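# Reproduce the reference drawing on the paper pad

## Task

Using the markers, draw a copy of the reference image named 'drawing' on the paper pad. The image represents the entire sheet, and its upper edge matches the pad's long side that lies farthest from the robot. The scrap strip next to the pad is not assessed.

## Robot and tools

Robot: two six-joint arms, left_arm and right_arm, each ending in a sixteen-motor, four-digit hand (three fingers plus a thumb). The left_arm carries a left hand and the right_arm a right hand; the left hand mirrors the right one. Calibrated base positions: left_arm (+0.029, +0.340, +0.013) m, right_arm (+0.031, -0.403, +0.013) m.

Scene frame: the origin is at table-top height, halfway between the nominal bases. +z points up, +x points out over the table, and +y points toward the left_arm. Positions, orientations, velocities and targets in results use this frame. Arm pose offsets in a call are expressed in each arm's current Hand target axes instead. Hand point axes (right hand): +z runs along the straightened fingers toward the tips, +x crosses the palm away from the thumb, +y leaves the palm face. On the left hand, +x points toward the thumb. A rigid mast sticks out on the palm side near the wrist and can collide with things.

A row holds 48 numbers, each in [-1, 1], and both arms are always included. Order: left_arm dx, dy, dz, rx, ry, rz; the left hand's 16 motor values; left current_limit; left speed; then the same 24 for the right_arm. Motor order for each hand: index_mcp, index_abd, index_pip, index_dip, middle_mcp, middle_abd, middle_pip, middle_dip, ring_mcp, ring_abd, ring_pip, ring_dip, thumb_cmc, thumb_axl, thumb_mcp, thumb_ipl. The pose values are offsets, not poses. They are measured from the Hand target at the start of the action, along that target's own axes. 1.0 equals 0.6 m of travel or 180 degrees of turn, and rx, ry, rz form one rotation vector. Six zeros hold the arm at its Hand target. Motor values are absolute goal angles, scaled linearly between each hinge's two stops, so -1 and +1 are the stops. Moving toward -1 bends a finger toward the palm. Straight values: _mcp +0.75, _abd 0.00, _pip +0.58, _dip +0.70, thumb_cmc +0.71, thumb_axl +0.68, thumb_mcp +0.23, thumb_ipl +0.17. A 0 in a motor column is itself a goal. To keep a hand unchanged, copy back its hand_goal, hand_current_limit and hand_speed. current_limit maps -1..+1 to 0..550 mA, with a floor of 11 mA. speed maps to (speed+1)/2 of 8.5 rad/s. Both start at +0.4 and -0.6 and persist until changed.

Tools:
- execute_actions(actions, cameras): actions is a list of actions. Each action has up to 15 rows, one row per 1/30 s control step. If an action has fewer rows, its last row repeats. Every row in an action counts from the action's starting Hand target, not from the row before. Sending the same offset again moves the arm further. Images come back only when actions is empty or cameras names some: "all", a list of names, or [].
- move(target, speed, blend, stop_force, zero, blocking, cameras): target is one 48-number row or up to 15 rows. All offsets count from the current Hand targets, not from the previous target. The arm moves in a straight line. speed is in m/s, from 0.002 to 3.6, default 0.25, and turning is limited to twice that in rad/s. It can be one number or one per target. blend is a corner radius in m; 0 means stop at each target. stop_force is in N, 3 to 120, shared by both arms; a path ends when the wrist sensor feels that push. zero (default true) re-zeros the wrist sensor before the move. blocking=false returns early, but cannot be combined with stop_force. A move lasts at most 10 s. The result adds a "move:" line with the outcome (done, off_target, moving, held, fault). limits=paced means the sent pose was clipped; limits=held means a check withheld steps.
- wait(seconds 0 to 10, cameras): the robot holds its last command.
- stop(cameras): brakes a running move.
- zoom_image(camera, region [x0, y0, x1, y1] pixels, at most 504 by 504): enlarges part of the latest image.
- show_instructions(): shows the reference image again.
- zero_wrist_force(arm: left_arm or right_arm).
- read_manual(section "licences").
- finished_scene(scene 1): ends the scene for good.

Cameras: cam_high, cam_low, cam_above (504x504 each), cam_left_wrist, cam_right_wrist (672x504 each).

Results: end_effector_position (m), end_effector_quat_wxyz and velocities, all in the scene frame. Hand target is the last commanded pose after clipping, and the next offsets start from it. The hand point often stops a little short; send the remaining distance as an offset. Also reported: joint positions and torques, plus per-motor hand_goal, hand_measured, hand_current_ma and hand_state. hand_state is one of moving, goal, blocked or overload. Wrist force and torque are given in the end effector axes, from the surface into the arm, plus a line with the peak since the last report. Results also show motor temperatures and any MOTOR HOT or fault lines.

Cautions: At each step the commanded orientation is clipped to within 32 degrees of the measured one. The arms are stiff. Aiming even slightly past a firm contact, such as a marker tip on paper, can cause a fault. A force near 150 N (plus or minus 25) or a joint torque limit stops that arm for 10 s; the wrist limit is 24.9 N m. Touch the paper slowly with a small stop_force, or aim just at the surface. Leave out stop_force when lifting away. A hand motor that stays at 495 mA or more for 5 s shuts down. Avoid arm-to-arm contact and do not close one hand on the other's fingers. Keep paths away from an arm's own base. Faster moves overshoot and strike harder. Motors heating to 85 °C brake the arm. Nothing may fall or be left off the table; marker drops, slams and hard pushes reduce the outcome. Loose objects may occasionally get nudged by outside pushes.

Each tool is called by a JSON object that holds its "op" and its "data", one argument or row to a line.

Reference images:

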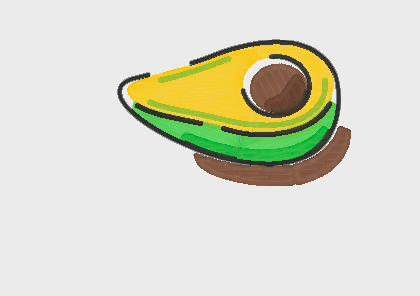

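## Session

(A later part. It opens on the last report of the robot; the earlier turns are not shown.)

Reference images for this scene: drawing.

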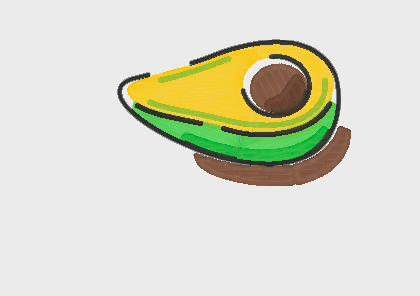

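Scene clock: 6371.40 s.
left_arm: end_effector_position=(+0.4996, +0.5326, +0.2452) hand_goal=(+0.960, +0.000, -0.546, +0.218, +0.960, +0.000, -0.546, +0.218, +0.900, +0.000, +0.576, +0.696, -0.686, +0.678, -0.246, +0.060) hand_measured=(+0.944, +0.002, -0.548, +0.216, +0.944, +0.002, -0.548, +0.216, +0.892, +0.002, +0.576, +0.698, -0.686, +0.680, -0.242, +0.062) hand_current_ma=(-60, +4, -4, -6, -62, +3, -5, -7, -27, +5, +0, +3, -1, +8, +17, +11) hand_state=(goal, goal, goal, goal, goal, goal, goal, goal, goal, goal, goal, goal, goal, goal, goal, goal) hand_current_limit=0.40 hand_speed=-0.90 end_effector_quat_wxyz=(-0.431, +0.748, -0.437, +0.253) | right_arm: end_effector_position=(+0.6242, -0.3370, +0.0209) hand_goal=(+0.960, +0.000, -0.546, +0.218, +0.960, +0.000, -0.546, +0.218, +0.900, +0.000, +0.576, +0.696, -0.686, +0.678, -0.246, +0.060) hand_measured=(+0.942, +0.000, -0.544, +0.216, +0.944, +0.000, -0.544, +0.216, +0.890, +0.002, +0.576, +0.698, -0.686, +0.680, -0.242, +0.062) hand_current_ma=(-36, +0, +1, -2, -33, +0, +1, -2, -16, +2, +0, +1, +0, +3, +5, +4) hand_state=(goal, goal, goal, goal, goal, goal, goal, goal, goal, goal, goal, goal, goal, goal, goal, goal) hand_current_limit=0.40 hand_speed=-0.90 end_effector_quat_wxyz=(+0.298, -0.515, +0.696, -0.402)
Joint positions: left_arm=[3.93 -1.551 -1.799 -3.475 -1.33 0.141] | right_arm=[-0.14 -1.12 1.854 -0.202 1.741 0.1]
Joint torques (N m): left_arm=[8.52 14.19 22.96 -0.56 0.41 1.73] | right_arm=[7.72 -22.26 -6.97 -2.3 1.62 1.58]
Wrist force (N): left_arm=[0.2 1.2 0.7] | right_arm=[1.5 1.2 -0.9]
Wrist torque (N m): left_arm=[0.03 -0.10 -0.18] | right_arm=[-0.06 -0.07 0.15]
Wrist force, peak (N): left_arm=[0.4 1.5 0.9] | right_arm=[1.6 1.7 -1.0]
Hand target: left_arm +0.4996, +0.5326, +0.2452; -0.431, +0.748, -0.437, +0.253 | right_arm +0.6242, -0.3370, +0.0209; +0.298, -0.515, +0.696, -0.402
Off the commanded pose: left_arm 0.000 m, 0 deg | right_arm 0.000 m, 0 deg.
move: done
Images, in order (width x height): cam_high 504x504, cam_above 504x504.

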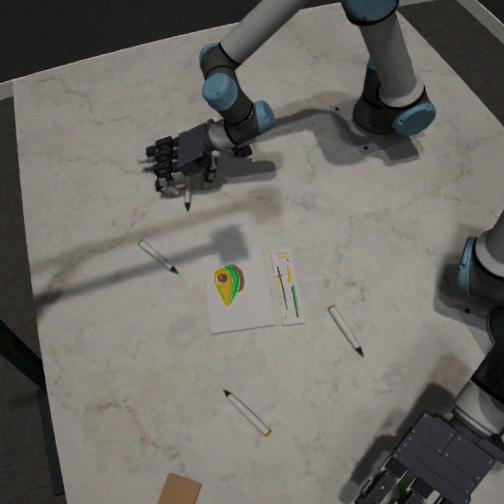

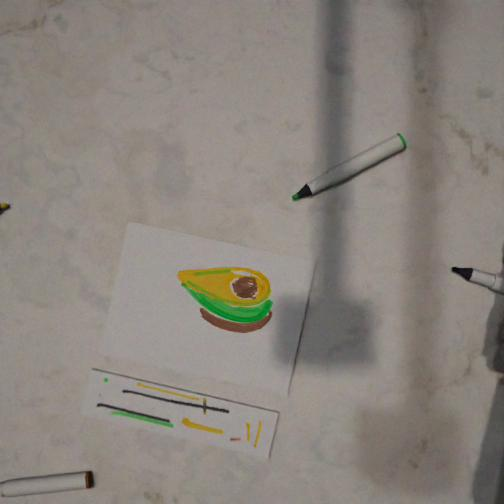

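{"op": "move", "data": {
  "target": [
    [0,0,0,0,0,0, 0.959,0,-0.547,0.217,0.959,0,-0.547,0.217,0.9,0,0.576,0.696,-0.686,0.677,-0.247,0.059,0.4,-0.9, 0,0,0,0,0,0, 0.60,0,-0.56,0.2,0.60,0,-0.56,0.2,0.9,0,0.576,0.696,-0.686,0.677,-0.26,0.05,0.4,-0.93],
    [0,0,0,0,0,0, 0.959,0,-0.547,0.217,0.959,0,-0.547,0.217,0.9,0,0.576,0.696,-0.686,0.677,-0.247,0.059,0.4,-0.9, 0,0,0,0,0,0, 0.47,0,-0.56,0.19,0.47,0,-0.56,0.19,0.9,0,0.576,0.696,-0.686,0.677,-0.29,0.03,0.5,-0.95],
    [0,0,0,0,0,0, 0.959,0,-0.547,0.217,0.959,0,-0.547,0.217,0.9,0,0.576,0.696,-0.686,0.677,-0.247,0.059,0.4,-0.9, 0,0,0,0,0,0, 0.41,0,-0.57,0.18,0.41,0,-0.57,0.18,0.9,0,0.6,0.7,-0.69,0.68,-0.32,0.0,0.6,-0.95]
  ],
  "cameras": ["cam_high"]
}}

{"op": "zoom_image", "data": {
  "camera": "cam_high",
  "region": [120, 130, 260, 270]
}}

Scene clock: 6388.03 s.
left_arm: end_effector_position=(+0.4996, +0.5326, +0.2452) hand_goal=(+0.960, +0.000, -0.546, +0.218, +0.960, +0.000, -0.546, +0.218, +0.900, +0.000, +0.576, +0.696, -0.686, +0.678, -0.246, +0.060) hand_measured=(+0.944, +0.002, -0.548, +0.216, +0.944, +0.002, -0.548, +0.216, +0.892, +0.002, +0.576, +0.698, -0.686, +0.680, -0.242, +0.062) hand_current_ma=(-60, +4, -4, -6, -62, +3, -5, -7, -27, +5, +0, +3, -1, +8, +17, +11) hand_state=(goal, goal, goal, goal, goal, goal, goal, goal, goal, goal, goal, goal, goal, goal, goal, goal) hand_current_limit=0.40 hand_speed=-0.90 end_effector_quat_wxyz=(-0.431, +0.748, -0.437, +0.253) | right_arm: end_effector_position=(+0.6242, -0.3370, +0.0209) hand_goal=(+0.410, +0.000, -0.570, +0.180, +0.410, +0.000, -0.570, +0.180, +0.900, +0.000, +0.600, +0.700, -0.690, +0.680, -0.320, +0.000) hand_measured=(+0.520, +0.000, -0.548, +0.188, +0.512, +0.000, -0.546, +0.188, +0.890, +0.002, +0.592, +0.698, -0.680, +0.684, -0.216, +0.060) hand_current_ma=(+406, +0, +43, +10, +373, +0, +47, +12, -16, +2, -12, -3, +15, +7, +440, +255) hand_state=(blocked, goal, blocked, goal, blocked, goal, blocked, goal, goal, goal, goal, goal, goal, goal, blocked, blocked) hand_current_limit=0.60 hand_speed=-0.95 end_effector_quat_wxyz=(+0.298, -0.515, +0.696, -0.402)
Joint positions: left_arm=[3.93 -1.551 -1.799 -3.475 -1.33 0.141] | right_arm=[-0.14 -1.12 1.854 -0.202 1.741 0.1]
Joint torques (N m): left_arm=[8.3 13.77 22.5 -0.39 0.22 1.63] | right_arm=[7.08 -22.51 -8.06 -0.98 1.54 1.47]
Wrist force (N): left_arm=[0.1 1.1 0.7] | right_arm=[1.3 -0.7 -1.9]
Wrist torque (N m): left_arm=[0.03 -0.10 -0.19] | right_arm=[-0.02 -0.05 0.16]
Wrist force, peak (N): left_arm=[0.5 1.3 1.1] | right_arm=[1.6 -2.4 -2.6]
Hand target: left_arm +0.4996, +0.5326, +0.2452; -0.431, +0.748, -0.437, +0.253 | right_arm +0.6242, -0.3370, +0.0209; +0.298, -0.515, +0.696, -0.402
Off the commanded pose: left_arm 0.000 m, 0 deg | right_arm 0.000 m, 0 deg.
move: done
Images, in order (width x height): cam_high 504x504.

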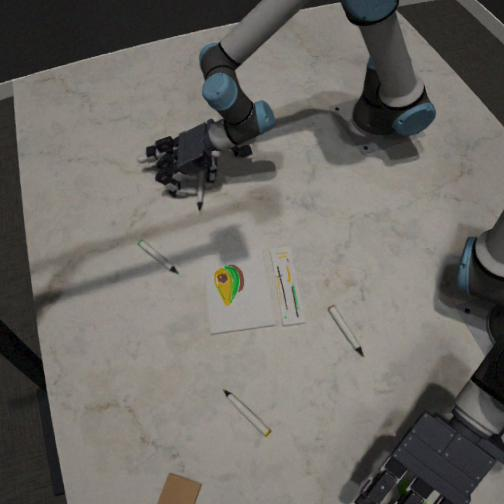

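Scaled by 3.600 from the camera's 504x504 image, which has a finer 720x720 frame.

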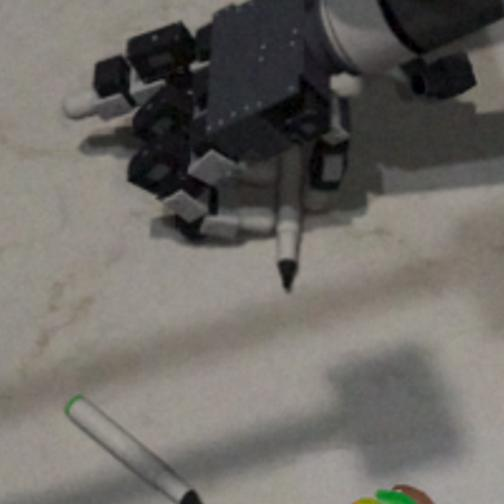

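{"op": "move", "data": {
  "target": [
    [0,0,0,0,0,0, 0.959,0,-0.547,0.217,0.959,0,-0.547,0.217,0.9,0,0.576,0.696,-0.686,0.677,-0.247,0.059,0.4,-0.9, 0,0,0,0,0,0, 0.375,0,-0.57,0.17,0.375,0,-0.57,0.17,0.9,0,0.6,0.7,-0.69,0.68,-0.36,-0.03,0.75,-0.95]
  ]
}}

{"op": "move", "data": {
  "target": [
    [0,0,0,0,0,0, 0.959,0,-0.547,0.217,0.959,0,-0.547,0.217,0.9,0,0.576,0.696,-0.686,0.677,-0.247,0.059,0.4,-0.9, 0,-0.2454,-0.1417,0,0,0, 0.375,0,-0.57,0.17,0.375,0,-0.57,0.17,0.9,0,0.6,0.7,-0.69,0.68,-0.36,-0.03,0.75,-0.95]
  ],
  "speed": 0.1,
  "cameras": ["cam_high","cam_right_wrist"]
}}

{"op": "zoom_image", "data": {
  "camera": "cam_high",
  "region": [120, 90, 260, 230]
}}

Scene clock: 6397.00 s.
left_arm: end_effector_position=(+0.4996, +0.5326, +0.2452) hand_goal=(+0.960, +0.000, -0.546, +0.218, +0.960, +0.000, -0.546, +0.218, +0.900, +0.000, +0.576, +0.696, -0.686, +0.678, -0.246, +0.060) hand_measured=(+0.944, +0.002, -0.548, +0.216, +0.944, +0.002, -0.548, +0.216, +0.892, +0.002, +0.576, +0.698, -0.686, +0.680, -0.242, +0.062) hand_current_ma=(-60, +4, -4, -6, -62, +3, -5, -7, -27, +5, +0, +3, -1, +8, +17, +11) hand_state=(goal, goal, goal, goal, goal, goal, goal, goal, goal, goal, goal, goal, goal, goal, goal, goal) hand_current_limit=0.40 hand_speed=-0.90 end_effector_quat_wxyz=(-0.431, +0.748, -0.437, +0.253) | right_arm: end_effector_position=(+0.6242, -0.3370, +0.0209) hand_goal=(+0.376, +0.000, -0.570, +0.170, +0.376, +0.000, -0.570, +0.170, +0.900, +0.000, +0.600, +0.700, -0.690, +0.680, -0.360, -0.030) hand_measured=(+0.506, +0.000, -0.544, +0.182, +0.496, +0.000, -0.542, +0.184, +0.890, +0.002, +0.592, +0.698, -0.680, +0.686, -0.208, +0.060) hand_current_ma=(+481, +0, +54, +20, +462, +0, +60, +26, -16, +2, -12, -3, +16, +9, +481, +435) hand_state=(blocked, goal, blocked, goal, blocked, goal, blocked, goal, goal, goal, goal, goal, goal, goal, blocked, blocked) hand_current_limit=0.75 hand_speed=-0.95 end_effector_quat_wxyz=(+0.298, -0.515, +0.696, -0.402)
Joint positions: left_arm=[3.93 -1.551 -1.799 -3.475 -1.33 0.141] | right_arm=[-0.14 -1.12 1.854 -0.202 1.741 0.1]
Joint torques (N m): left_arm=[7.67 14.23 23.02 -0.4 0.2 1.76] | right_arm=[6.21 -23.12 -8.49 2.02 1.57 1.47]
Wrist force (N): left_arm=[0.2 1.0 0.6] | right_arm=[1.6 -1.8 -1.5]
Wrist torque (N m): left_arm=[0.02 -0.12 -0.18] | right_arm=[-0.10 -0.09 0.16]
Wrist force, peak (N): left_arm=[0.3 1.4 0.9] | right_arm=[1.8 -1.9 -2.0]
Hand target: left_arm +0.4996, +0.5326, +0.2452; -0.431, +0.748, -0.437, +0.253 | right_arm +0.6242, -0.3370, +0.0209; +0.298, -0.515, +0.696, -0.402
Off the commanded pose: left_arm 0.000 m, 0 deg | right_arm 0.000 m, 0 deg.
move: done

Scene clock: 6399.20 s.
left_arm: end_effector_position=(+0.4996, +0.5326, +0.2452) hand_goal=(+0.960, +0.000, -0.546, +0.218, +0.960, +0.000, -0.546, +0.218, +0.900, +0.000, +0.576, +0.696, -0.686, +0.678, -0.246, +0.060) hand_measured=(+0.944, +0.002, -0.548, +0.216, +0.944, +0.002, -0.548, +0.216, +0.892, +0.002, +0.576, +0.698, -0.686, +0.680, -0.242, +0.062) hand_current_ma=(-60, +4, -4, -6, -62, +3, -5, -7, -27, +5, +0, +3, -1, +8, +17, +11) hand_state=(goal, goal, goal, goal, goal, goal, goal, goal, goal, goal, goal, goal, goal, goal, goal, goal) hand_current_limit=0.40 hand_speed=-0.90 end_effector_quat_wxyz=(-0.431, +0.748, -0.437, +0.253) | right_arm: end_effector_position=(+0.6240, -0.3371, +0.1909) hand_goal=(+0.376, +0.000, -0.570, +0.170, +0.376, +0.000, -0.570, +0.170, +0.900, +0.000, +0.600, +0.700, -0.690, +0.680, -0.360, -0.030) hand_measured=(+0.490, +0.000, -0.542, +0.182, +0.478, +0.000, -0.542, +0.184, +0.890, +0.002, +0.592, +0.698, -0.678, +0.686, -0.196, +0.060) hand_current_ma=(+427, +0, +61, +20, +370, +0, +62, +26, -16, +2, -12, -3, +20, +11, +481, +435) hand_state=(blocked, goal, blocked, goal, blocked, goal, blocked, goal, goal, goal, goal, goal, goal, goal, blocked, blocked) hand_current_limit=0.75 hand_speed=-0.95 end_effector_quat_wxyz=(+0.298, -0.515, +0.696, -0.402)
Joint positions: left_arm=[3.93 -1.551 -1.799 -3.475 -1.33 0.141] | right_arm=[-0.141 -1.324 1.642 0.215 1.741 0.1]
Joint torques (N m): left_arm=[7.86 14.31 23.41 -0.32 0.27 1.68] | right_arm=[-5.35 -41.91 -26.19 2.35 -0.55 -0.41]
Wrist force (N): left_arm=[0.1 1.1 0.8] | right_arm=[1.3 1.4 -0.9]
Wrist torque (N m): left_arm=[0.01 -0.10 -0.18] | right_arm=[0.00 -0.03 0.16]
Wrist force, peak (N): left_arm=[0.4 1.4 0.7] | right_arm=[1.6 -2.1 -1.7]
Hand target: left_arm +0.4996, +0.5326, +0.2452; -0.431, +0.748, -0.437, +0.253 | right_arm +0.6240, -0.3371, +0.1909; +0.298, -0.515, +0.696, -0.402
Off the commanded pose: left_arm 0.000 m, 0 deg | right_arm 0.000 m, 0 deg.
move: done
Images, in order (width x height): cam_high 504x504, cam_right_wrist 672x504.

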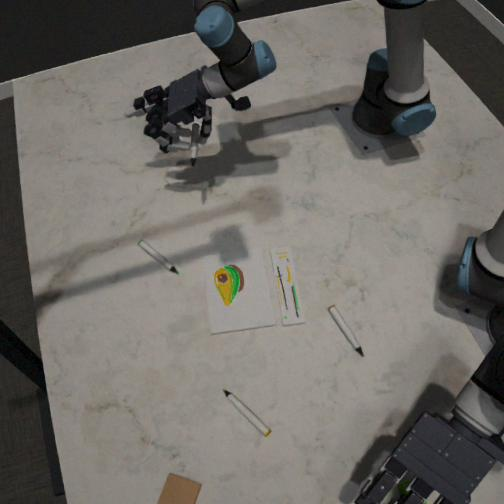

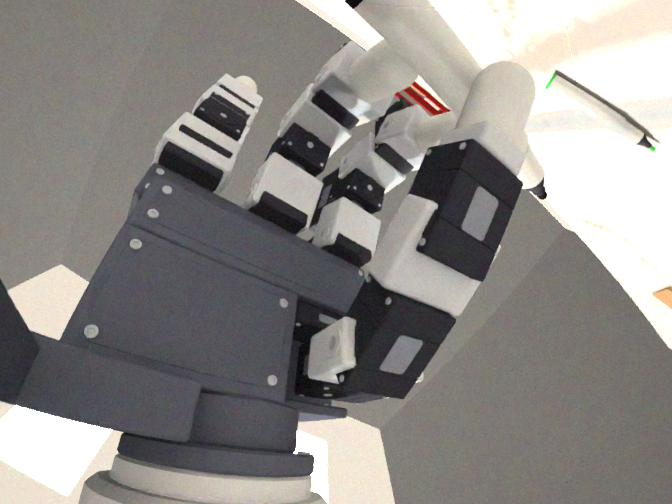

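Scaled by 3.600 from the camera's 504x504 image, which has a finer 720x720 frame.

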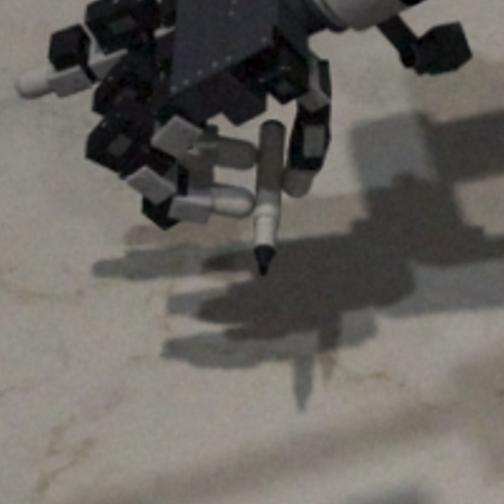

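{"op": "move", "data": {
  "target": [
    [0,0,0,0,0,0, 0.959,0,-0.547,0.217,0.959,0,-0.547,0.217,0.9,0,0.576,0.696,-0.686,0.677,-0.247,0.059,0.4,-0.9, 0,0,0,0.34573,-0.09518,-0.52653, 0.375,0,-0.57,0.17,0.375,0,-0.57,0.17,0.9,0,0.6,0.7,-0.69,0.68,-0.36,-0.03,0.75,-0.95]
  ],
  "speed": 0.25,
  "cameras": ["cam_high"]
}}

Scene clock: 6426.80 s.
left_arm: end_effector_position=(+0.4996, +0.5326, +0.2452) hand_goal=(+0.960, +0.000, -0.546, +0.218, +0.960, +0.000, -0.546, +0.218, +0.900, +0.000, +0.576, +0.696, -0.686, +0.678, -0.246, +0.060) hand_measured=(+0.944, +0.002, -0.548, +0.216, +0.944, +0.002, -0.548, +0.216, +0.892, +0.002, +0.576, +0.698, -0.686, +0.680, -0.242, +0.062) hand_current_ma=(-60, +4, -4, -6, -62, +3, -5, -7, -27, +5, +0, +3, -1, +8, +17, +11) hand_state=(goal, goal, goal, goal, goal, goal, goal, goal, goal, goal, goal, goal, goal, goal, goal, goal) hand_current_limit=0.40 hand_speed=-0.90 end_effector_quat_wxyz=(-0.431, +0.748, -0.437, +0.253) | right_arm: end_effector_position=(+0.6240, -0.3371, +0.1909) hand_goal=(+0.376, +0.000, -0.570, +0.170, +0.376, +0.000, -0.570, +0.170, +0.900, +0.000, +0.600, +0.700, -0.690, +0.680, -0.360, -0.030) hand_measured=(+0.486, +0.000, -0.542, +0.182, +0.472, +0.000, -0.542, +0.184, +0.898, +0.002, +0.598, +0.698, -0.676, +0.686, -0.194, +0.060) hand_current_ma=(+406, +0, +61, +20, +341, +0, +62, +23, -3, +2, -3, -3, +24, +11, +481, +435) hand_state=(blocked, goal, blocked, goal, blocked, goal, blocked, goal, goal, goal, goal, goal, goal, goal, blocked, blocked) hand_current_limit=0.75 hand_speed=-0.95 end_effector_quat_wxyz=(-0.204, +0.677, +0.203, +0.678)
Joint positions: left_arm=[3.93 -1.551 -1.799 -3.475 -1.33 0.141] | right_arm=[-0.396 -1.435 2.242 -0.809 0.631 -1.569]
Joint torques (N m): left_arm=[7.45 14.27 23.03 -0.41 0.03 1.66] | right_arm=[-5.7 -8.6 -21.77 1.57 -1.84 -1.56]
Wrist force (N): left_arm=[0.4 1.1 0.8] | right_arm=[-0.9 -0.1 -0.5]
Wrist torque (N m): left_arm=[0.00 -0.13 -0.16] | right_arm=[-0.03 -0.05 0.10]
Wrist force, peak (N): left_arm=[0.5 1.5 0.9] | right_arm=[1.7 1.6 -0.7]
Hand target: left_arm +0.4996, +0.5326, +0.2452; -0.431, +0.748, -0.437, +0.253 | right_arm +0.6240, -0.3371, +0.1909; -0.204, +0.677, +0.203, +0.678
Off the commanded pose: left_arm 0.000 m, 0 deg | right_arm 0.000 m, 0 deg.
move: done
Images, in order (width x height): cam_high 504x504.

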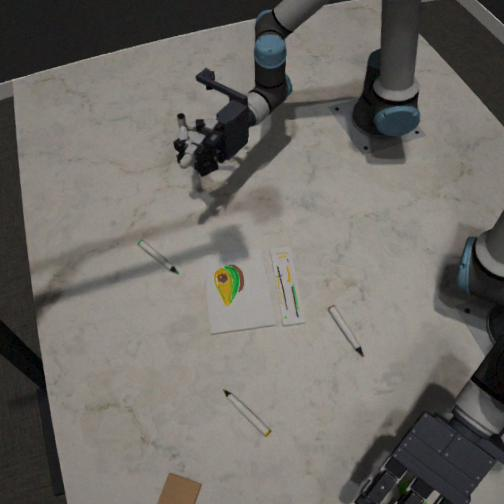

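{"op": "move", "data": {
  "target": [
    [0,0,0,0,0,0, 0.959,0,-0.547,0.217,0.959,0,-0.547,0.217,0.9,0,0.576,0.696,-0.686,0.677,-0.247,0.059,0.4,-0.9, -0.1015,-0.5627,0.1128,0.0644,0,0, 0.375,0,-0.57,0.17,0.375,0,-0.57,0.17,0.9,0,0.6,0.7,-0.69,0.68,-0.36,-0.03,0.75,-0.95]
  ],
  "speed": 0.2,
  "cameras": ["cam_high"]
}}

{"op": "move", "data": {
  "target": [
    [0,0,0,0,0,0, 0.959,0,-0.547,0.217,0.959,0,-0.547,0.217,0.9,0,0.576,0.696,-0.686,0.677,-0.247,0.059,0.4,-0.9, -0.0667,0,0,0,0,0, 0.375,0,-0.57,0.17,0.375,0,-0.57,0.17,0.9,0,0.6,0.7,-0.69,0.68,-0.36,-0.03,0.75,-0.95]
  ],
  "speed": 0.05,
  "cameras": ["cam_high"]
}}

{"op": "zoom_image", "data": {
  "camera": "cam_high",
  "region": [220, 200, 340, 320]
}}

Scene clock: 6446.30 s.
left_arm: end_effector_position=(+0.4996, +0.5326, +0.2452) hand_goal=(+0.960, +0.000, -0.546, +0.218, +0.960, +0.000, -0.546, +0.218, +0.900, +0.000, +0.576, +0.696, -0.686, +0.678, -0.246, +0.060) hand_measured=(+0.944, +0.002, -0.548, +0.216, +0.944, +0.002, -0.548, +0.216, +0.892, +0.002, +0.576, +0.698, -0.686, +0.680, -0.242, +0.062) hand_current_ma=(-60, +4, -4, -6, -62, +3, -5, -7, -27, +5, +0, +3, -1, +8, +17, +11) hand_state=(goal, goal, goal, goal, goal, goal, goal, goal, goal, goal, goal, goal, goal, goal, goal, goal) hand_current_limit=0.40 hand_speed=-0.90 end_effector_quat_wxyz=(-0.431, +0.748, -0.437, +0.253) | right_arm: end_effector_position=(+0.4944, -0.0181, +0.1302) hand_goal=(+0.376, +0.000, -0.570, +0.170, +0.376, +0.000, -0.570, +0.170, +0.900, +0.000, +0.600, +0.700, -0.690, +0.680, -0.360, -0.030) hand_measured=(+0.486, +0.000, -0.542, +0.182, +0.472, +0.000, -0.542, +0.184, +0.898, +0.002, +0.598, +0.698, -0.676, +0.686, -0.194, +0.060) hand_current_ma=(+406, +0, +61, +20, +341, +0, +62, +22, -2, +2, -3, -3, +24, +11, +481, +435) hand_state=(blocked, goal, blocked, goal, blocked, goal, blocked, goal, goal, goal, goal, goal, goal, goal, blocked, blocked) hand_current_limit=0.75 hand_speed=-0.95 end_effector_quat_wxyz=(-0.271, +0.653, +0.271, +0.654)
Joint positions: left_arm=[3.93 -1.551 -1.799 -3.475 -1.33 0.141] | right_arm=[0.457 -1.258 2.246 -0.989 1.282 -1.57]
Joint torques (N m): left_arm=[7.79 14.5 22.94 -0.24 0 1.57] | right_arm=[7.26 -13.98 -19.66 -1.02 1.57 -1.38]
Wrist force (N): left_arm=[0.3 1.0 0.6] | right_arm=[-0.9 -0.3 -0.1]
Wrist torque (N m): left_arm=[0.02 -0.12 -0.17] | right_arm=[-0.08 -0.08 0.08]
Wrist force, peak (N): left_arm=[0.4 1.3 0.9] | right_arm=[-1.4 -1.7 0.4]
Hand target: left_arm +0.4996, +0.5326, +0.2452; -0.431, +0.748, -0.437, +0.253 | right_arm +0.4944, -0.0181, +0.1301; -0.271, +0.653, +0.271, +0.654
Off the commanded pose: left_arm 0.000 m, 0 deg | right_arm 0.000 m, 0 deg.
move: done
Images, in order (width x height): cam_high 504x504.

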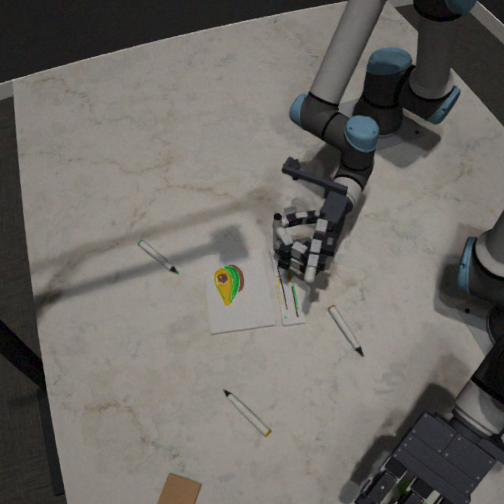

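Scene clock: 6447.53 s.
left_arm: end_effector_position=(+0.4996, +0.5326, +0.2452) hand_goal=(+0.960, +0.000, -0.546, +0.218, +0.960, +0.000, -0.546, +0.218, +0.900, +0.000, +0.576, +0.696, -0.686, +0.678, -0.246, +0.060) hand_measured=(+0.944, +0.002, -0.548, +0.216, +0.944, +0.002, -0.548, +0.216, +0.892, +0.002, +0.576, +0.698, -0.686, +0.680, -0.242, +0.062) hand_current_ma=(-60, +4, -4, -6, -62, +3, -5, -7, -27, +5, +0, +3, -1, +8, +17, +11) hand_state=(goal, goal, goal, goal, goal, goal, goal, goal, goal, goal, goal, goal, goal, goal, goal, goal) hand_current_limit=0.40 hand_speed=-0.90 end_effector_quat_wxyz=(-0.431, +0.748, -0.437, +0.253) | right_arm: end_effector_position=(+0.4944, -0.0180, +0.0902) hand_goal=(+0.376, +0.000, -0.570, +0.170, +0.376, +0.000, -0.570, +0.170, +0.900, +0.000, +0.600, +0.700, -0.690, +0.680, -0.360, -0.030) hand_measured=(+0.486, +0.000, -0.542, +0.182, +0.472, +0.000, -0.542, +0.184, +0.898, +0.002, +0.598, +0.698, -0.676, +0.686, -0.194, +0.060) hand_current_ma=(+406, +0, +61, +20, +341, +0, +62, +22, -2, +2, -3, -3, +24, +11, +481, +435) hand_state=(blocked, goal, blocked, goal, blocked, goal, blocked, goal, goal, goal, goal, goal, goal, goal, blocked, blocked) hand_current_limit=0.75 hand_speed=-0.95 end_effector_quat_wxyz=(-0.271, +0.653, +0.271, +0.654)
Joint positions: left_arm=[3.93 -1.551 -1.799 -3.475 -1.33 0.141] | right_arm=[0.457 -1.153 2.263 -1.111 1.282 -1.571]
Joint torques (N m): left_arm=[7.66 14.5 23.04 -0.41 0.02 1.59] | right_arm=[8.37 -17.46 -2.84 -4.05 1.47 -0.52]
Wrist force (N): left_arm=[0.2 0.9 1.0] | right_arm=[-0.9 -0.1 0.1]
Wrist torque (N m): left_arm=[-0.03 -0.11 -0.17] | right_arm=[-0.08 -0.08 0.09]
Wrist force, peak (N): left_arm=[0.5 1.4 0.9] | right_arm=[-1.6 -0.2 -0.2]
Hand target: left_arm +0.4996, +0.5326, +0.2452; -0.431, +0.748, -0.437, +0.253 | right_arm +0.4944, -0.0180, +0.0901; -0.271, +0.653, +0.271, +0.654
Off the commanded pose: left_arm 0.000 m, 0 deg | right_arm 0.000 m, 0 deg.
move: done
Images, in order (width x height): cam_high 504x504.

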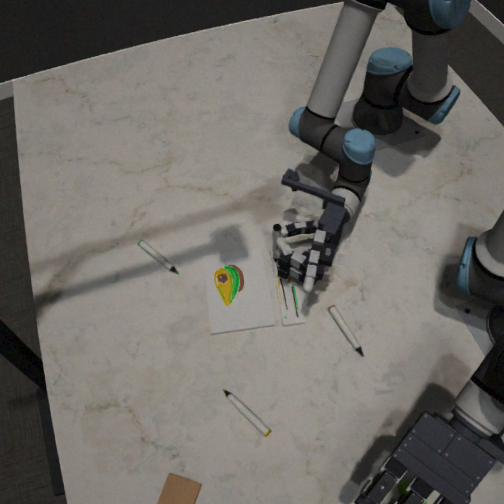

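Scaled by 4.200 from the camera's 504x504 image, which has a finer 720x720 frame.

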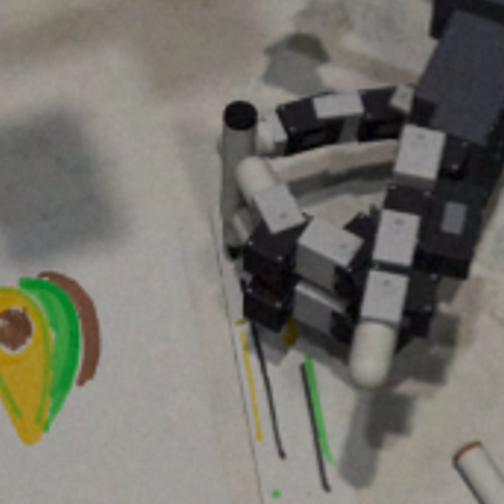

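{"op": "move", "data": {
  "target": [
    [0,0,0,0,0,0, 0.959,0,-0.547,0.217,0.959,0,-0.547,0.217,0.9,0,0.576,0.696,-0.686,0.677,-0.247,0.059,0.4,-0.9, -0.037,0,0,0,0,0, 0.375,0,-0.57,0.17,0.375,0,-0.57,0.17,0.9,0,0.6,0.7,-0.69,0.68,-0.36,-0.03,0.75,-0.95]
  ],
  "speed": 0.006,
  "stop_force": 3
}}

{"op": "move", "data": {
  "target": [
    [0,0,0,0,0,0, 0.959,0,-0.547,0.217,0.959,0,-0.547,0.217,0.9,0,0.576,0.696,-0.686,0.677,-0.247,0.059,0.4,-0.9, 0.005,0,0,0,0,0, 0.375,0,-0.57,0.17,0.375,0,-0.57,0.17,0.9,0,0.6,0.7,-0.69,0.68,-0.36,-0.03,0.75,-0.95]
  ],
  "speed": 0.02,
  "cameras": ["cam_above"]
}}

{"op": "zoom_image", "data": {
  "camera": "cam_above",
  "region": [165, 350, 305, 490]
}}

Scene clock: 6461.80 s.
left_arm: end_effector_position=(+0.4996, +0.5326, +0.2452) hand_goal=(+0.960, +0.000, -0.546, +0.218, +0.960, +0.000, -0.546, +0.218, +0.900, +0.000, +0.576, +0.696, -0.686, +0.678, -0.246, +0.060) hand_measured=(+0.944, +0.002, -0.548, +0.216, +0.944, +0.002, -0.548, +0.216, +0.892, +0.002, +0.576, +0.698, -0.686, +0.680, -0.242, +0.062) hand_current_ma=(-60, +4, -4, -6, -62, +3, -5, -7, -27, +5, +0, +3, -1, +8, +17, +11) hand_state=(goal, goal, goal, goal, goal, goal, goal, goal, goal, goal, goal, goal, goal, goal, goal, goal) hand_current_limit=0.40 hand_speed=-0.90 end_effector_quat_wxyz=(-0.431, +0.748, -0.437, +0.253) | right_arm: end_effector_position=(+0.4944, -0.0180, +0.0891) hand_goal=(+0.376, +0.000, -0.570, +0.170, +0.376, +0.000, -0.570, +0.170, +0.900, +0.000, +0.600, +0.700, -0.690, +0.680, -0.360, -0.030) hand_measured=(+0.486, +0.000, -0.542, +0.182, +0.472, +0.000, -0.542, +0.182, +0.898, +0.002, +0.598, +0.698, -0.676, +0.686, -0.194, +0.060) hand_current_ma=(+406, +0, +61, +20, +341, +0, +62, +22, -2, +2, -3, -3, +24, +9, +481, +435) hand_state=(blocked, goal, blocked, goal, blocked, goal, blocked, goal, goal, goal, goal, goal, goal, goal, blocked, blocked) hand_current_limit=0.75 hand_speed=-0.95 end_effector_quat_wxyz=(-0.271, +0.653, +0.271, +0.654)
Joint positions: left_arm=[3.93 -1.551 -1.799 -3.475 -1.33 0.141] | right_arm=[0.457 -1.15 2.263 -1.114 1.282 -1.57]
Joint torques (N m): left_arm=[6.93 14.66 22.94 -0.23 0.02 1.62] | right_arm=[6.77 -38.52 -15.79 1.56 1.39 1.09]
Wrist force (N): left_arm=[0.3 1.3 0.9] | right_arm=[2.4 -0.5 0.0]
Wrist torque (N m): left_arm=[0.02 -0.12 -0.17] | right_arm=[-0.11 -0.15 0.07]
Wrist force, peak (N): left_arm=[0.3 1.3 1.0] | right_arm=[3.1 -0.5 -0.1]
Hand target: left_arm +0.4996, +0.5326, +0.2452; -0.431, +0.748, -0.437, +0.253 | right_arm +0.4945, -0.0180, +0.0892; -0.271, +0.653, +0.271, +0.654 (not the last commanded pose)
Off the commanded pose: left_arm 0.000 m, 0 deg | right_arm 0.021 m, 0 deg.
move: contact (right_arm)

Scene clock: 6462.53 s.
left_arm: end_effector_position=(+0.4996, +0.5326, +0.2452) hand_goal=(+0.960, +0.000, -0.546, +0.218, +0.960, +0.000, -0.546, +0.218, +0.900, +0.000, +0.576, +0.696, -0.686, +0.678, -0.246, +0.060) hand_measured=(+0.944, +0.002, -0.548, +0.216, +0.944, +0.002, -0.548, +0.216, +0.892, +0.002, +0.576, +0.698, -0.686, +0.680, -0.242, +0.062) hand_current_ma=(-60, +4, -4, -6, -62, +3, -5, -7, -27, +5, +0, +3, -1, +8, +17, +11) hand_state=(goal, goal, goal, goal, goal, goal, goal, goal, goal, goal, goal, goal, goal, goal, goal, goal) hand_current_limit=0.40 hand_speed=-0.90 end_effector_quat_wxyz=(-0.431, +0.748, -0.437, +0.253) | right_arm: end_effector_position=(+0.4944, -0.0180, +0.0921) hand_goal=(+0.376, +0.000, -0.570, +0.170, +0.376, +0.000, -0.570, +0.170, +0.900, +0.000, +0.600, +0.700, -0.690, +0.680, -0.360, -0.030) hand_measured=(+0.486, +0.000, -0.542, +0.182, +0.472, +0.000, -0.542, +0.182, +0.898, +0.002, +0.598, +0.698, -0.676, +0.686, -0.194, +0.060) hand_current_ma=(+406, +0, +61, +20, +341, +0, +62, +22, -2, +2, -3, -3, +26, +9, +481, +435) hand_state=(blocked, goal, blocked, goal, blocked, goal, blocked, goal, goal, goal, goal, goal, goal, goal, blocked, blocked) hand_current_limit=0.75 hand_speed=-0.95 end_effector_quat_wxyz=(-0.271, +0.653, +0.271, +0.654)
Joint positions: left_arm=[3.93 -1.551 -1.799 -3.475 -1.33 0.141] | right_arm=[0.457 -1.158 2.262 -1.105 1.282 -1.57]
Joint torques (N m): left_arm=[7.28 14.33 22.4 -0.27 0.01 1.62] | right_arm=[6.15 -39.66 -17.61 1.03 1.28 1.2]
Wrist force (N): left_arm=[0.3 1.1 0.8] | right_arm=[-1.2 -0.1 -0.3]
Wrist torque (N m): left_arm=[0.01 -0.12 -0.17] | right_arm=[-0.05 -0.03 0.06]
Wrist force, peak (N): left_arm=[0.3 1.4 0.8] | right_arm=[1.9 -0.3 -0.5]
Hand target: left_arm +0.4996, +0.5326, +0.2452; -0.431, +0.748, -0.437, +0.253 | right_arm +0.4945, -0.0180, +0.0922; -0.271, +0.653, +0.271, +0.654
Off the commanded pose: left_arm 0.000 m, 0 deg | right_arm 0.000 m, 0 deg.
move: done
Images, in order (width x height): cam_above 504x504.

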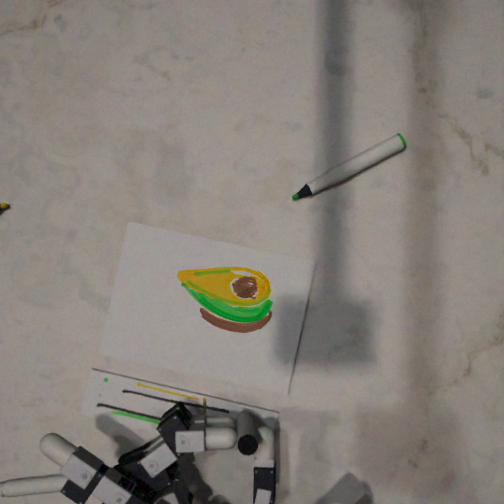

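Scaled by 3.600 from the camera's 504x504 image, which has a finer 720x720 frame.

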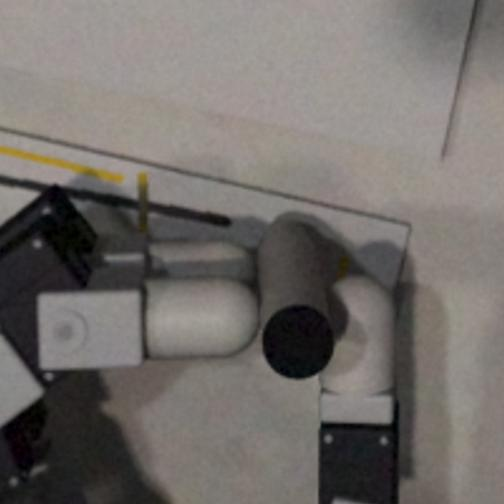

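{"op": "move", "data": {
  "target": [
    [0,0,0,0,0,0, 0.959,0,-0.547,0.217,0.959,0,-0.547,0.217,0.9,0,0.576,0.696,-0.686,0.677,-0.247,0.059,0.4,-0.9, -0.00433,0,0,0,0,0, 0.375,0,-0.57,0.17,0.375,0,-0.57,0.17,0.9,0,0.6,0.7,-0.69,0.68,-0.36,-0.03,0.75,-0.95],
    [0,0,0,0,0,0, 0.959,0,-0.547,0.217,0.959,0,-0.547,0.217,0.9,0,0.576,0.696,-0.686,0.677,-0.247,0.059,0.4,-0.9, -0.00433,0.0218,-0.03005,0,0,0, 0.375,0,-0.57,0.17,0.375,0,-0.57,0.17,0.9,0,0.6,0.7,-0.69,0.68,-0.36,-0.03,0.75,-0.95],
    [0,0,0,0,0,0, 0.959,0,-0.547,0.217,0.959,0,-0.547,0.217,0.9,0,0.576,0.696,-0.686,0.677,-0.247,0.059,0.4,-0.9, 0.02,0.0218,-0.03005,0,0,0, 0.375,0,-0.57,0.17,0.375,0,-0.57,0.17,0.9,0,0.6,0.7,-0.69,0.68,-0.36,-0.03,0.75,-0.95]
  ],
  "speed": [0.02,0.03,0.06]
}}

{"op": "move", "data": {
  "target": [
    [0,0,0,0,0,0, 0.959,0,-0.547,0.217,0.959,0,-0.547,0.217,0.9,0,0.576,0.696,-0.686,0.677,-0.247,0.059,0.4,-0.9, 0.0197,0.08368,-0.17631,0,0,0, 0.375,0,-0.57,0.17,0.375,0,-0.57,0.17,0.9,0,0.6,0.7,-0.69,0.68,-0.36,-0.03,0.75,-0.95]
  ],
  "speed": 0.2,
  "cameras": ["cam_above"]
}}

{"op": "zoom_image", "data": {
  "camera": "cam_above",
  "region": [165, 350, 285, 470]
}}

{"op": "zoom_image", "data": {
  "camera": "cam_above",
  "region": [165, 250, 285, 340]
}}

Scene clock: 6492.87 s.
left_arm: end_effector_position=(+0.4996, +0.5326, +0.2452) hand_goal=(+0.960, +0.000, -0.546, +0.218, +0.960, +0.000, -0.546, +0.218, +0.900, +0.000, +0.576, +0.696, -0.686, +0.678, -0.246, +0.060) hand_measured=(+0.944, +0.002, -0.548, +0.216, +0.944, +0.002, -0.548, +0.216, +0.892, +0.002, +0.576, +0.698, -0.686, +0.680, -0.242, +0.062) hand_current_ma=(-60, +4, -4, -6, -62, +3, -5, -7, -27, +5, +0, +3, -1, +8, +17, +11) hand_state=(goal, goal, goal, goal, goal, goal, goal, goal, goal, goal, goal, goal, goal, goal, goal, goal) hand_current_limit=0.40 hand_speed=-0.90 end_effector_quat_wxyz=(-0.431, +0.748, -0.437, +0.253) | right_arm: end_effector_position=(+0.4910, -0.0401, +0.1041) hand_goal=(+0.376, +0.000, -0.570, +0.170, +0.376, +0.000, -0.570, +0.170, +0.900, +0.000, +0.600, +0.700, -0.690, +0.680, -0.360, -0.030) hand_measured=(+0.486, +0.000, -0.542, +0.182, +0.472, +0.000, -0.542, +0.180, +0.898, +0.002, +0.598, +0.698, -0.676, +0.686, -0.194, +0.060) hand_current_ma=(+406, +0, +62, +20, +341, +0, +62, +18, -2, +2, -3, -3, +26, +9, +481, +435) hand_state=(blocked, goal, blocked, goal, blocked, goal, blocked, goal, goal, goal, goal, goal, goal, goal, blocked, blocked) hand_current_limit=0.75 hand_speed=-0.95 end_effector_quat_wxyz=(-0.271, +0.653, +0.271, +0.654)
Joint positions: left_arm=[3.93 -1.551 -1.799 -3.475 -1.33 0.141] | right_arm=[0.404 -1.22 2.312 -1.093 1.229 -1.57]
Joint torques (N m): left_arm=[7.98 14.36 22.32 -0.26 -0.12 1.39] | right_arm=[-5.32 -38.5 -17.83 0.91 -1.72 0.24]
Wrist force (N): left_arm=[0.5 1.2 0.7] | right_arm=[-1.1 -0.7 -0.2]
Wrist torque (N m): left_arm=[0.03 -0.14 -0.15] | right_arm=[-0.14 -0.04 0.08]
Wrist force, peak (N): left_arm=[0.3 1.3 0.9] | right_arm=[-1.6 -0.3 0.1]
Hand target: left_arm +0.4996, +0.5326, +0.2452; -0.431, +0.748, -0.437, +0.253 | right_arm +0.4910, -0.0401, +0.1041; -0.271, +0.653, +0.271, +0.654
Off the commanded pose: left_arm 0.000 m, 0 deg | right_arm 0.000 m, 0 deg.
move: done

Scene clock: 6494.17 s.
left_arm: end_effector_position=(+0.4996, +0.5326, +0.2452) hand_goal=(+0.960, +0.000, -0.546, +0.218, +0.960, +0.000, -0.546, +0.218, +0.900, +0.000, +0.576, +0.696, -0.686, +0.678, -0.246, +0.060) hand_measured=(+0.944, +0.002, -0.548, +0.216, +0.944, +0.002, -0.548, +0.216, +0.892, +0.002, +0.576, +0.698, -0.686, +0.680, -0.242, +0.062) hand_current_ma=(-60, +4, -4, -6, -62, +3, -5, -7, -27, +5, +0, +3, -1, +8, +17, +11) hand_state=(goal, goal, goal, goal, goal, goal, goal, goal, goal, goal, goal, goal, goal, goal, goal, goal) hand_current_limit=0.40 hand_speed=-0.90 end_effector_quat_wxyz=(-0.431, +0.748, -0.437, +0.253) | right_arm: end_effector_position=(+0.4517, -0.1504, +0.1158) hand_goal=(+0.376, +0.000, -0.570, +0.170, +0.376, +0.000, -0.570, +0.170, +0.900, +0.000, +0.600, +0.700, -0.690, +0.680, -0.360, -0.030) hand_measured=(+0.486, +0.000, -0.542, +0.182, +0.472, +0.000, -0.542, +0.180, +0.898, +0.002, +0.598, +0.698, -0.676, +0.686, -0.194, +0.060) hand_current_ma=(+406, +0, +62, +20, +341, +0, +62, +18, -2, +2, -3, -3, +26, +9, +481, +435) hand_state=(blocked, goal, blocked, goal, blocked, goal, blocked, goal, goal, goal, goal, goal, goal, goal, blocked, blocked) hand_current_limit=0.75 hand_speed=-0.95 end_effector_quat_wxyz=(-0.271, +0.653, +0.271, +0.654)
Joint positions: left_arm=[3.93 -1.551 -1.799 -3.475 -1.33 0.141] | right_arm=[0.043 -1.447 2.604 -1.158 0.868 -1.57]
Joint torques (N m): left_arm=[6.95 14.38 22.22 -0.16 -0.17 1.54] | right_arm=[-5.87 -26.82 -2.62 1.28 -1.79 1.8]
Wrist force (N): left_arm=[0.3 1.1 0.6] | right_arm=[-1.1 -0.4 -0.2]
Wrist torque (N m): left_arm=[0.03 -0.13 -0.16] | right_arm=[-0.09 -0.05 -0.03]
Wrist force, peak (N): left_arm=[0.3 1.2 0.9] | right_arm=[-1.1 0.0 -1.3]
Hand target: left_arm +0.4996, +0.5326, +0.2452; -0.431, +0.748, -0.437, +0.253 | right_arm +0.4517, -0.1504, +0.1158; -0.271, +0.653, +0.271, +0.654
Off the commanded pose: left_arm 0.000 m, 0 deg | right_arm 0.000 m, 0 deg.
move: done
Images, in order (width x height): cam_above 504x504.

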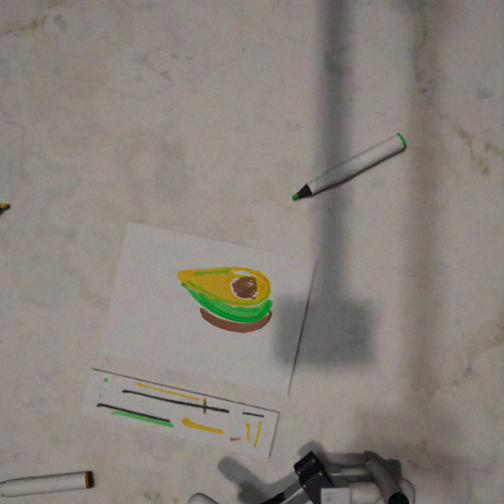

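Scaled by 4.200 from the camera's 504x504 image, which has a finer 720x720 frame.

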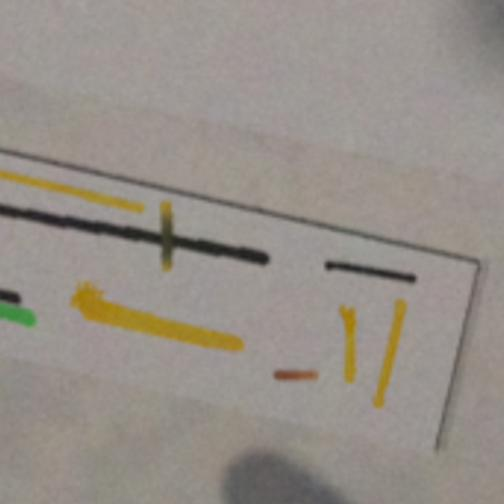

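Scaled by 4.200 from the camera's 504x504 image, which has a finer 720x720 frame.

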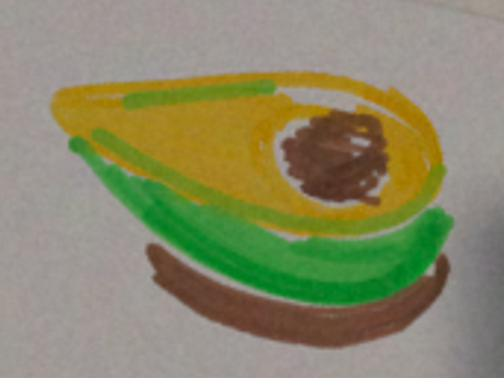

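{"op": "zoom_image", "data": {
  "camera": "cam_above",
  "region": [170, 258, 230, 318]
}}

{"op": "zoom_image", "data": {
  "camera": "cam_above",
  "region": [222, 258, 282, 318]
}}

{"op": "zoom_image", "data": {
  "camera": "cam_above",
  "region": [200, 285, 260, 345]
}}

Scaled by 8.400 from the camera's 504x504 image, which has a finer 720x720 frame.

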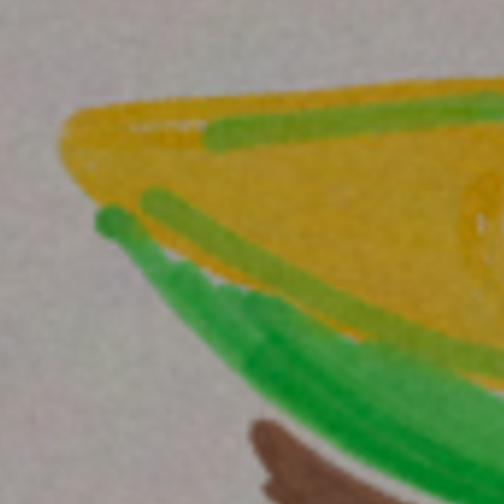

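Scaled by 8.400 from the camera's 504x504 image, which has a finer 720x720 frame.

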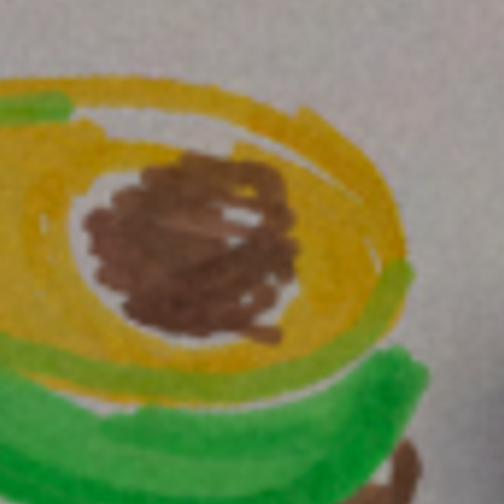

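Scaled by 8.400 from the camera's 504x504 image, which has a finer 720x720 frame.

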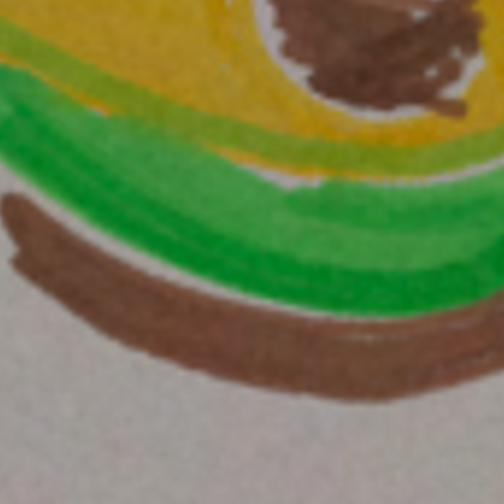

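{"op": "show_instructions", "data": {

}}

Reference images for this scene: drawing.

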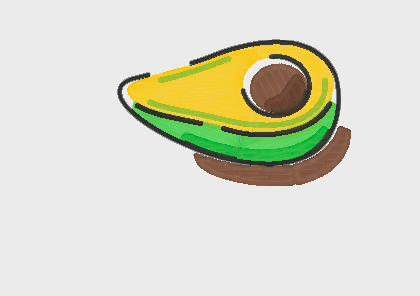

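{"op": "move", "data": {
  "target": [
    [0,0,0,0,0,0, 0.959,0,-0.547,0.217,0.959,0,-0.547,0.217,0.9,0,0.576,0.696,-0.686,0.677,-0.247,0.059,0.4,-0.9, 0,0.033422,0.439594,0,0,0, 0.375,0,-0.57,0.17,0.375,0,-0.57,0.17,0.9,0,0.6,0.7,-0.69,0.68,-0.36,-0.03,0.75,-0.95],
    [0,0,0,0,0,0, 0.959,0,-0.547,0.217,0.959,0,-0.547,0.217,0.9,0,0.576,0.696,-0.686,0.677,-0.247,0.059,0.4,-0.9, -0.03717,0.033422,0.439594,0,0,0, 0.375,0,-0.57,0.17,0.375,0,-0.57,0.17,0.9,0,0.6,0.7,-0.69,0.68,-0.36,-0.03,0.75,-0.95]
  ],
  "speed": [0.2,0.05]
}}

{"op": "move", "data": {
  "target": [
    [0,0,0,0,0,0, 0.959,0,-0.547,0.217,0.959,0,-0.547,0.217,0.9,0,0.576,0.696,-0.686,0.677,-0.247,0.059,0.4,-0.9, -0.0065,0,0,0,0,0, 0.375,0,-0.57,0.17,0.375,0,-0.57,0.17,0.9,0,0.6,0.7,-0.69,0.68,-0.36,-0.03,0.75,-0.95],
    [0,0,0,0,0,0, 0.959,0,-0.547,0.217,0.959,0,-0.547,0.217,0.9,0,0.576,0.696,-0.686,0.677,-0.247,0.059,0.4,-0.9, -0.0065,0.009991,-0.006368,0,0,0, 0.375,0,-0.57,0.17,0.375,0,-0.57,0.17,0.9,0,0.6,0.7,-0.69,0.68,-0.36,-0.03,0.75,-0.95],
    [0,0,0,0,0,0, 0.959,0,-0.547,0.217,0.959,0,-0.547,0.217,0.9,0,0.576,0.696,-0.686,0.677,-0.247,0.059,0.4,-0.9, -0.0065,0.018054,-0.013017,0,0,0, 0.375,0,-0.57,0.17,0.375,0,-0.57,0.17,0.9,0,0.6,0.7,-0.69,0.68,-0.36,-0.03,0.75,-0.95],
    [0,0,0,0,0,0, 0.959,0,-0.547,0.217,0.959,0,-0.547,0.217,0.9,0,0.576,0.696,-0.686,0.677,-0.247,0.059,0.4,-0.9, -0.0065,0.026299,-0.020544,0,0,0, 0.375,0,-0.57,0.17,0.375,0,-0.57,0.17,0.9,0,0.6,0.7,-0.69,0.68,-0.36,-0.03,0.75,-0.95],
    [0,0,0,0,0,0, 0.959,0,-0.547,0.217,0.959,0,-0.547,0.217,0.9,0,0.576,0.696,-0.686,0.677,-0.247,0.059,0.4,-0.9, 0.02,0.026299,-0.020544,0,0,0, 0.375,0,-0.57,0.17,0.375,0,-0.57,0.17,0.9,0,0.6,0.7,-0.69,0.68,-0.36,-0.03,0.75,-0.95]
  ],
  "speed": [0.02,0.03,0.03,0.03,0.06],
  "blend": [0,0.001,0.001,0,0]
}}

{"op": "move", "data": {
  "target": [
    [0,0,0,0,0,0, 0.959,0,-0.547,0.217,0.959,0,-0.547,0.217,0.9,0,0.576,0.696,-0.686,0.677,-0.247,0.059,0.4,-0.9, 0.02,-0.05972,-0.41905,0,0,0, 0.375,0,-0.57,0.17,0.375,0,-0.57,0.17,0.9,0,0.6,0.7,-0.69,0.68,-0.36,-0.03,0.75,-0.95]
  ],
  "speed": 0.25,
  "cameras": ["cam_above"]
}}

{"op": "zoom_image", "data": {
  "camera": "cam_above",
  "region": [165, 250, 285, 340]
}}

Scene clock: 6598.70 s.
left_arm: end_effector_position=(+0.4996, +0.5326, +0.2452) hand_goal=(+0.960, +0.000, -0.546, +0.218, +0.960, +0.000, -0.546, +0.218, +0.900, +0.000, +0.576, +0.696, -0.686, +0.678, -0.246, +0.060) hand_measured=(+0.944, +0.002, -0.548, +0.216, +0.944, +0.002, -0.548, +0.216, +0.892, +0.002, +0.576, +0.698, -0.686, +0.680, -0.242, +0.062) hand_current_ma=(-60, +4, -4, -6, -62, +3, -5, -7, -27, +5, +0, +3, -1, +8, +17, +11) hand_state=(goal, goal, goal, goal, goal, goal, goal, goal, goal, goal, goal, goal, goal, goal, goal, goal) hand_current_limit=0.40 hand_speed=-0.90 end_effector_quat_wxyz=(-0.431, +0.748, -0.437, +0.253) | right_arm: end_effector_position=(+0.6523, +0.0221, +0.0939) hand_goal=(+0.376, +0.000, -0.570, +0.170, +0.376, +0.000, -0.570, +0.170, +0.900, +0.000, +0.600, +0.700, -0.690, +0.680, -0.360, -0.030) hand_measured=(+0.486, +0.000, -0.542, +0.182, +0.472, +0.000, -0.542, +0.180, +0.898, +0.002, +0.598, +0.698, -0.676, +0.686, -0.194, +0.060) hand_current_ma=(+406, +0, +62, +20, +341, +0, +62, +18, -2, +2, -3, -3, +26, +9, +481, +435) hand_state=(blocked, goal, blocked, goal, blocked, goal, blocked, goal, goal, goal, goal, goal, goal, goal, blocked, blocked) hand_current_limit=0.75 hand_speed=-0.95 end_effector_quat_wxyz=(-0.271, +0.653, +0.271, +0.654)
Joint positions: left_arm=[3.93 -1.551 -1.799 -3.475 -1.33 0.141] | right_arm=[0.377 -0.947 1.835 -0.889 1.202 -1.57]
Joint torques (N m): left_arm=[6.84 14.66 22.52 -0.12 -0.19 1.61] | right_arm=[7.37 -28.35 -6.9 -3.77 1.42 -0.47]
Wrist force (N): left_arm=[0.4 1.0 1.0] | right_arm=[-1.1 -0.3 0.0]
Wrist torque (N m): left_arm=[-0.02 -0.13 -0.16] | right_arm=[-0.11 -0.03 0.04]
Wrist force, peak (N): left_arm=[0.4 1.3 0.9] | right_arm=[-1.9 -0.4 -0.3]
Hand target: left_arm +0.4996, +0.5326, +0.2452; -0.431, +0.748, -0.437, +0.253 | right_arm +0.6523, +0.0221, +0.0938; -0.271, +0.653, +0.271, +0.654
Off the commanded pose: left_arm 0.000 m, 0 deg | right_arm 0.000 m, 0 deg.
move: done

Scene clock: 6600.83 s.
left_arm: end_effector_position=(+0.4996, +0.5326, +0.2452) hand_goal=(+0.960, +0.000, -0.546, +0.218, +0.960, +0.000, -0.546, +0.218, +0.900, +0.000, +0.576, +0.696, -0.686, +0.678, -0.246, +0.060) hand_measured=(+0.944, +0.002, -0.548, +0.216, +0.944, +0.002, -0.548, +0.216, +0.892, +0.002, +0.576, +0.698, -0.686, +0.680, -0.242, +0.062) hand_current_ma=(-60, +4, -4, -6, -62, +3, -5, -7, -27, +5, +0, +3, -1, +8, +17, +11) hand_state=(goal, goal, goal, goal, goal, goal, goal, goal, goal, goal, goal, goal, goal, goal, goal, goal) hand_current_limit=0.40 hand_speed=-0.90 end_effector_quat_wxyz=(-0.431, +0.748, -0.437, +0.253) | right_arm: end_effector_position=(+0.6547, +0.0022, +0.1057) hand_goal=(+0.376, +0.000, -0.570, +0.170, +0.376, +0.000, -0.570, +0.170, +0.900, +0.000, +0.600, +0.700, -0.690, +0.680, -0.360, -0.030) hand_measured=(+0.486, +0.000, -0.542, +0.182, +0.472, +0.000, -0.542, +0.180, +0.898, +0.002, +0.598, +0.698, -0.676, +0.686, -0.194, +0.060) hand_current_ma=(+406, +0, +62, +20, +341, +0, +62, +18, -2, +2, -3, -3, +26, +9, +481, +435) hand_state=(blocked, goal, blocked, goal, blocked, goal, blocked, goal, goal, goal, goal, goal, goal, goal, blocked, blocked) hand_current_limit=0.75 hand_speed=-0.95 end_effector_quat_wxyz=(-0.271, +0.653, +0.271, +0.654)
Joint positions: left_arm=[3.93 -1.551 -1.799 -3.475 -1.33 0.141] | right_arm=[0.338 -0.986 1.865 -0.879 1.163 -1.57]
Joint torques (N m): left_arm=[7.15 14.4 21.89 -0.08 -0.31 1.46] | right_arm=[-5.34 -51.12 -20.68 1.02 -1.64 0.53]
Wrist force (N): left_arm=[0.3 1.1 0.6] | right_arm=[-1.1 -0.1 0.0]
Wrist torque (N m): left_arm=[0.01 -0.12 -0.17] | right_arm=[-0.09 -0.03 0.05]
Wrist force, peak (N): left_arm=[0.4 1.3 0.9] | right_arm=[-1.8 0.1 -0.5]
Hand target: left_arm +0.4996, +0.5326, +0.2452; -0.431, +0.748, -0.437, +0.253 | right_arm +0.6547, +0.0022, +0.1058; -0.271, +0.653, +0.271, +0.654
Off the commanded pose: left_arm 0.000 m, 0 deg | right_arm 0.000 m, 0 deg.
move: done

Scene clock: 6602.53 s.
left_arm: end_effector_position=(+0.4996, +0.5326, +0.2452) hand_goal=(+0.960, +0.000, -0.546, +0.218, +0.960, +0.000, -0.546, +0.218, +0.900, +0.000, +0.576, +0.696, -0.686, +0.678, -0.246, +0.060) hand_measured=(+0.944, +0.002, -0.548, +0.216, +0.944, +0.002, -0.548, +0.216, +0.892, +0.002, +0.576, +0.698, -0.686, +0.680, -0.242, +0.062) hand_current_ma=(-60, +4, -4, -6, -62, +3, -5, -7, -27, +5, +0, +3, -1, +8, +17, +11) hand_state=(goal, goal, goal, goal, goal, goal, goal, goal, goal, goal, goal, goal, goal, goal, goal, goal) hand_current_limit=0.40 hand_speed=-0.90 end_effector_quat_wxyz=(-0.431, +0.748, -0.437, +0.253) | right_arm: end_effector_position=(+0.4518, -0.1504, +0.1175) hand_goal=(+0.376, +0.000, -0.570, +0.170, +0.376, +0.000, -0.570, +0.170, +0.900, +0.000, +0.600, +0.700, -0.690, +0.680, -0.360, -0.030) hand_measured=(+0.486, +0.000, -0.542, +0.182, +0.472, +0.000, -0.542, +0.180, +0.898, +0.002, +0.598, +0.698, -0.676, +0.686, -0.194, +0.060) hand_current_ma=(+406, +0, +62, +20, +341, +0, +62, +18, -2, +2, -3, -3, +26, +9, +481, +435) hand_state=(blocked, goal, blocked, goal, blocked, goal, blocked, goal, goal, goal, goal, goal, goal, goal, blocked, blocked) hand_current_limit=0.75 hand_speed=-0.95 end_effector_quat_wxyz=(-0.271, +0.653, +0.271, +0.654)
Joint positions: left_arm=[3.93 -1.551 -1.799 -3.475 -1.33 0.141] | right_arm=[0.043 -1.454 2.602 -1.149 0.868 -1.57]
Joint torques (N m): left_arm=[6.73 14.64 22.32 -0.04 -0.24 1.61] | right_arm=[-4.34 -27.1 -2.21 1.17 -1.51 1.77]
Wrist force (N): left_arm=[0.3 1.1 0.8] | right_arm=[-1.0 -0.4 -0.3]
Wrist torque (N m): left_arm=[0.01 -0.12 -0.17] | right_arm=[-0.08 -0.06 -0.05]
Wrist force, peak (N): left_arm=[0.2 1.4 0.9] | right_arm=[-1.3 -0.5 -1.7]
Hand target: left_arm +0.4996, +0.5326, +0.2452; -0.431, +0.748, -0.437, +0.253 | right_arm +0.4517, -0.1504, +0.1175; -0.271, +0.653, +0.271, +0.654
Off the commanded pose: left_arm 0.000 m, 0 deg | right_arm 0.000 m, 0 deg.
move: done
Images, in order (width x height): cam_above 504x504.

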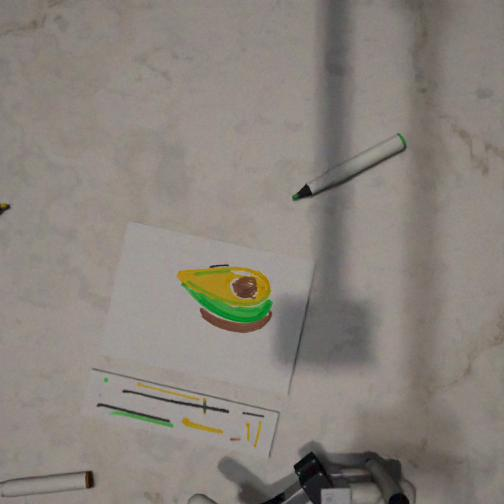

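Scaled by 4.200 from the camera's 504x504 image, which has a finer 720x720 frame.

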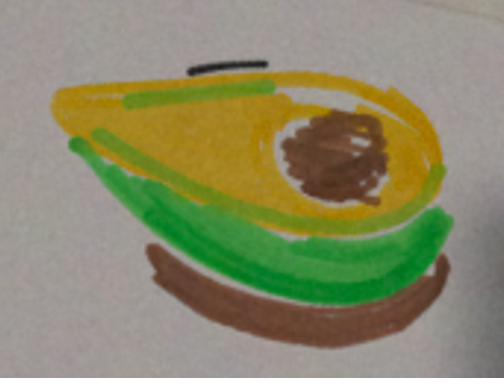

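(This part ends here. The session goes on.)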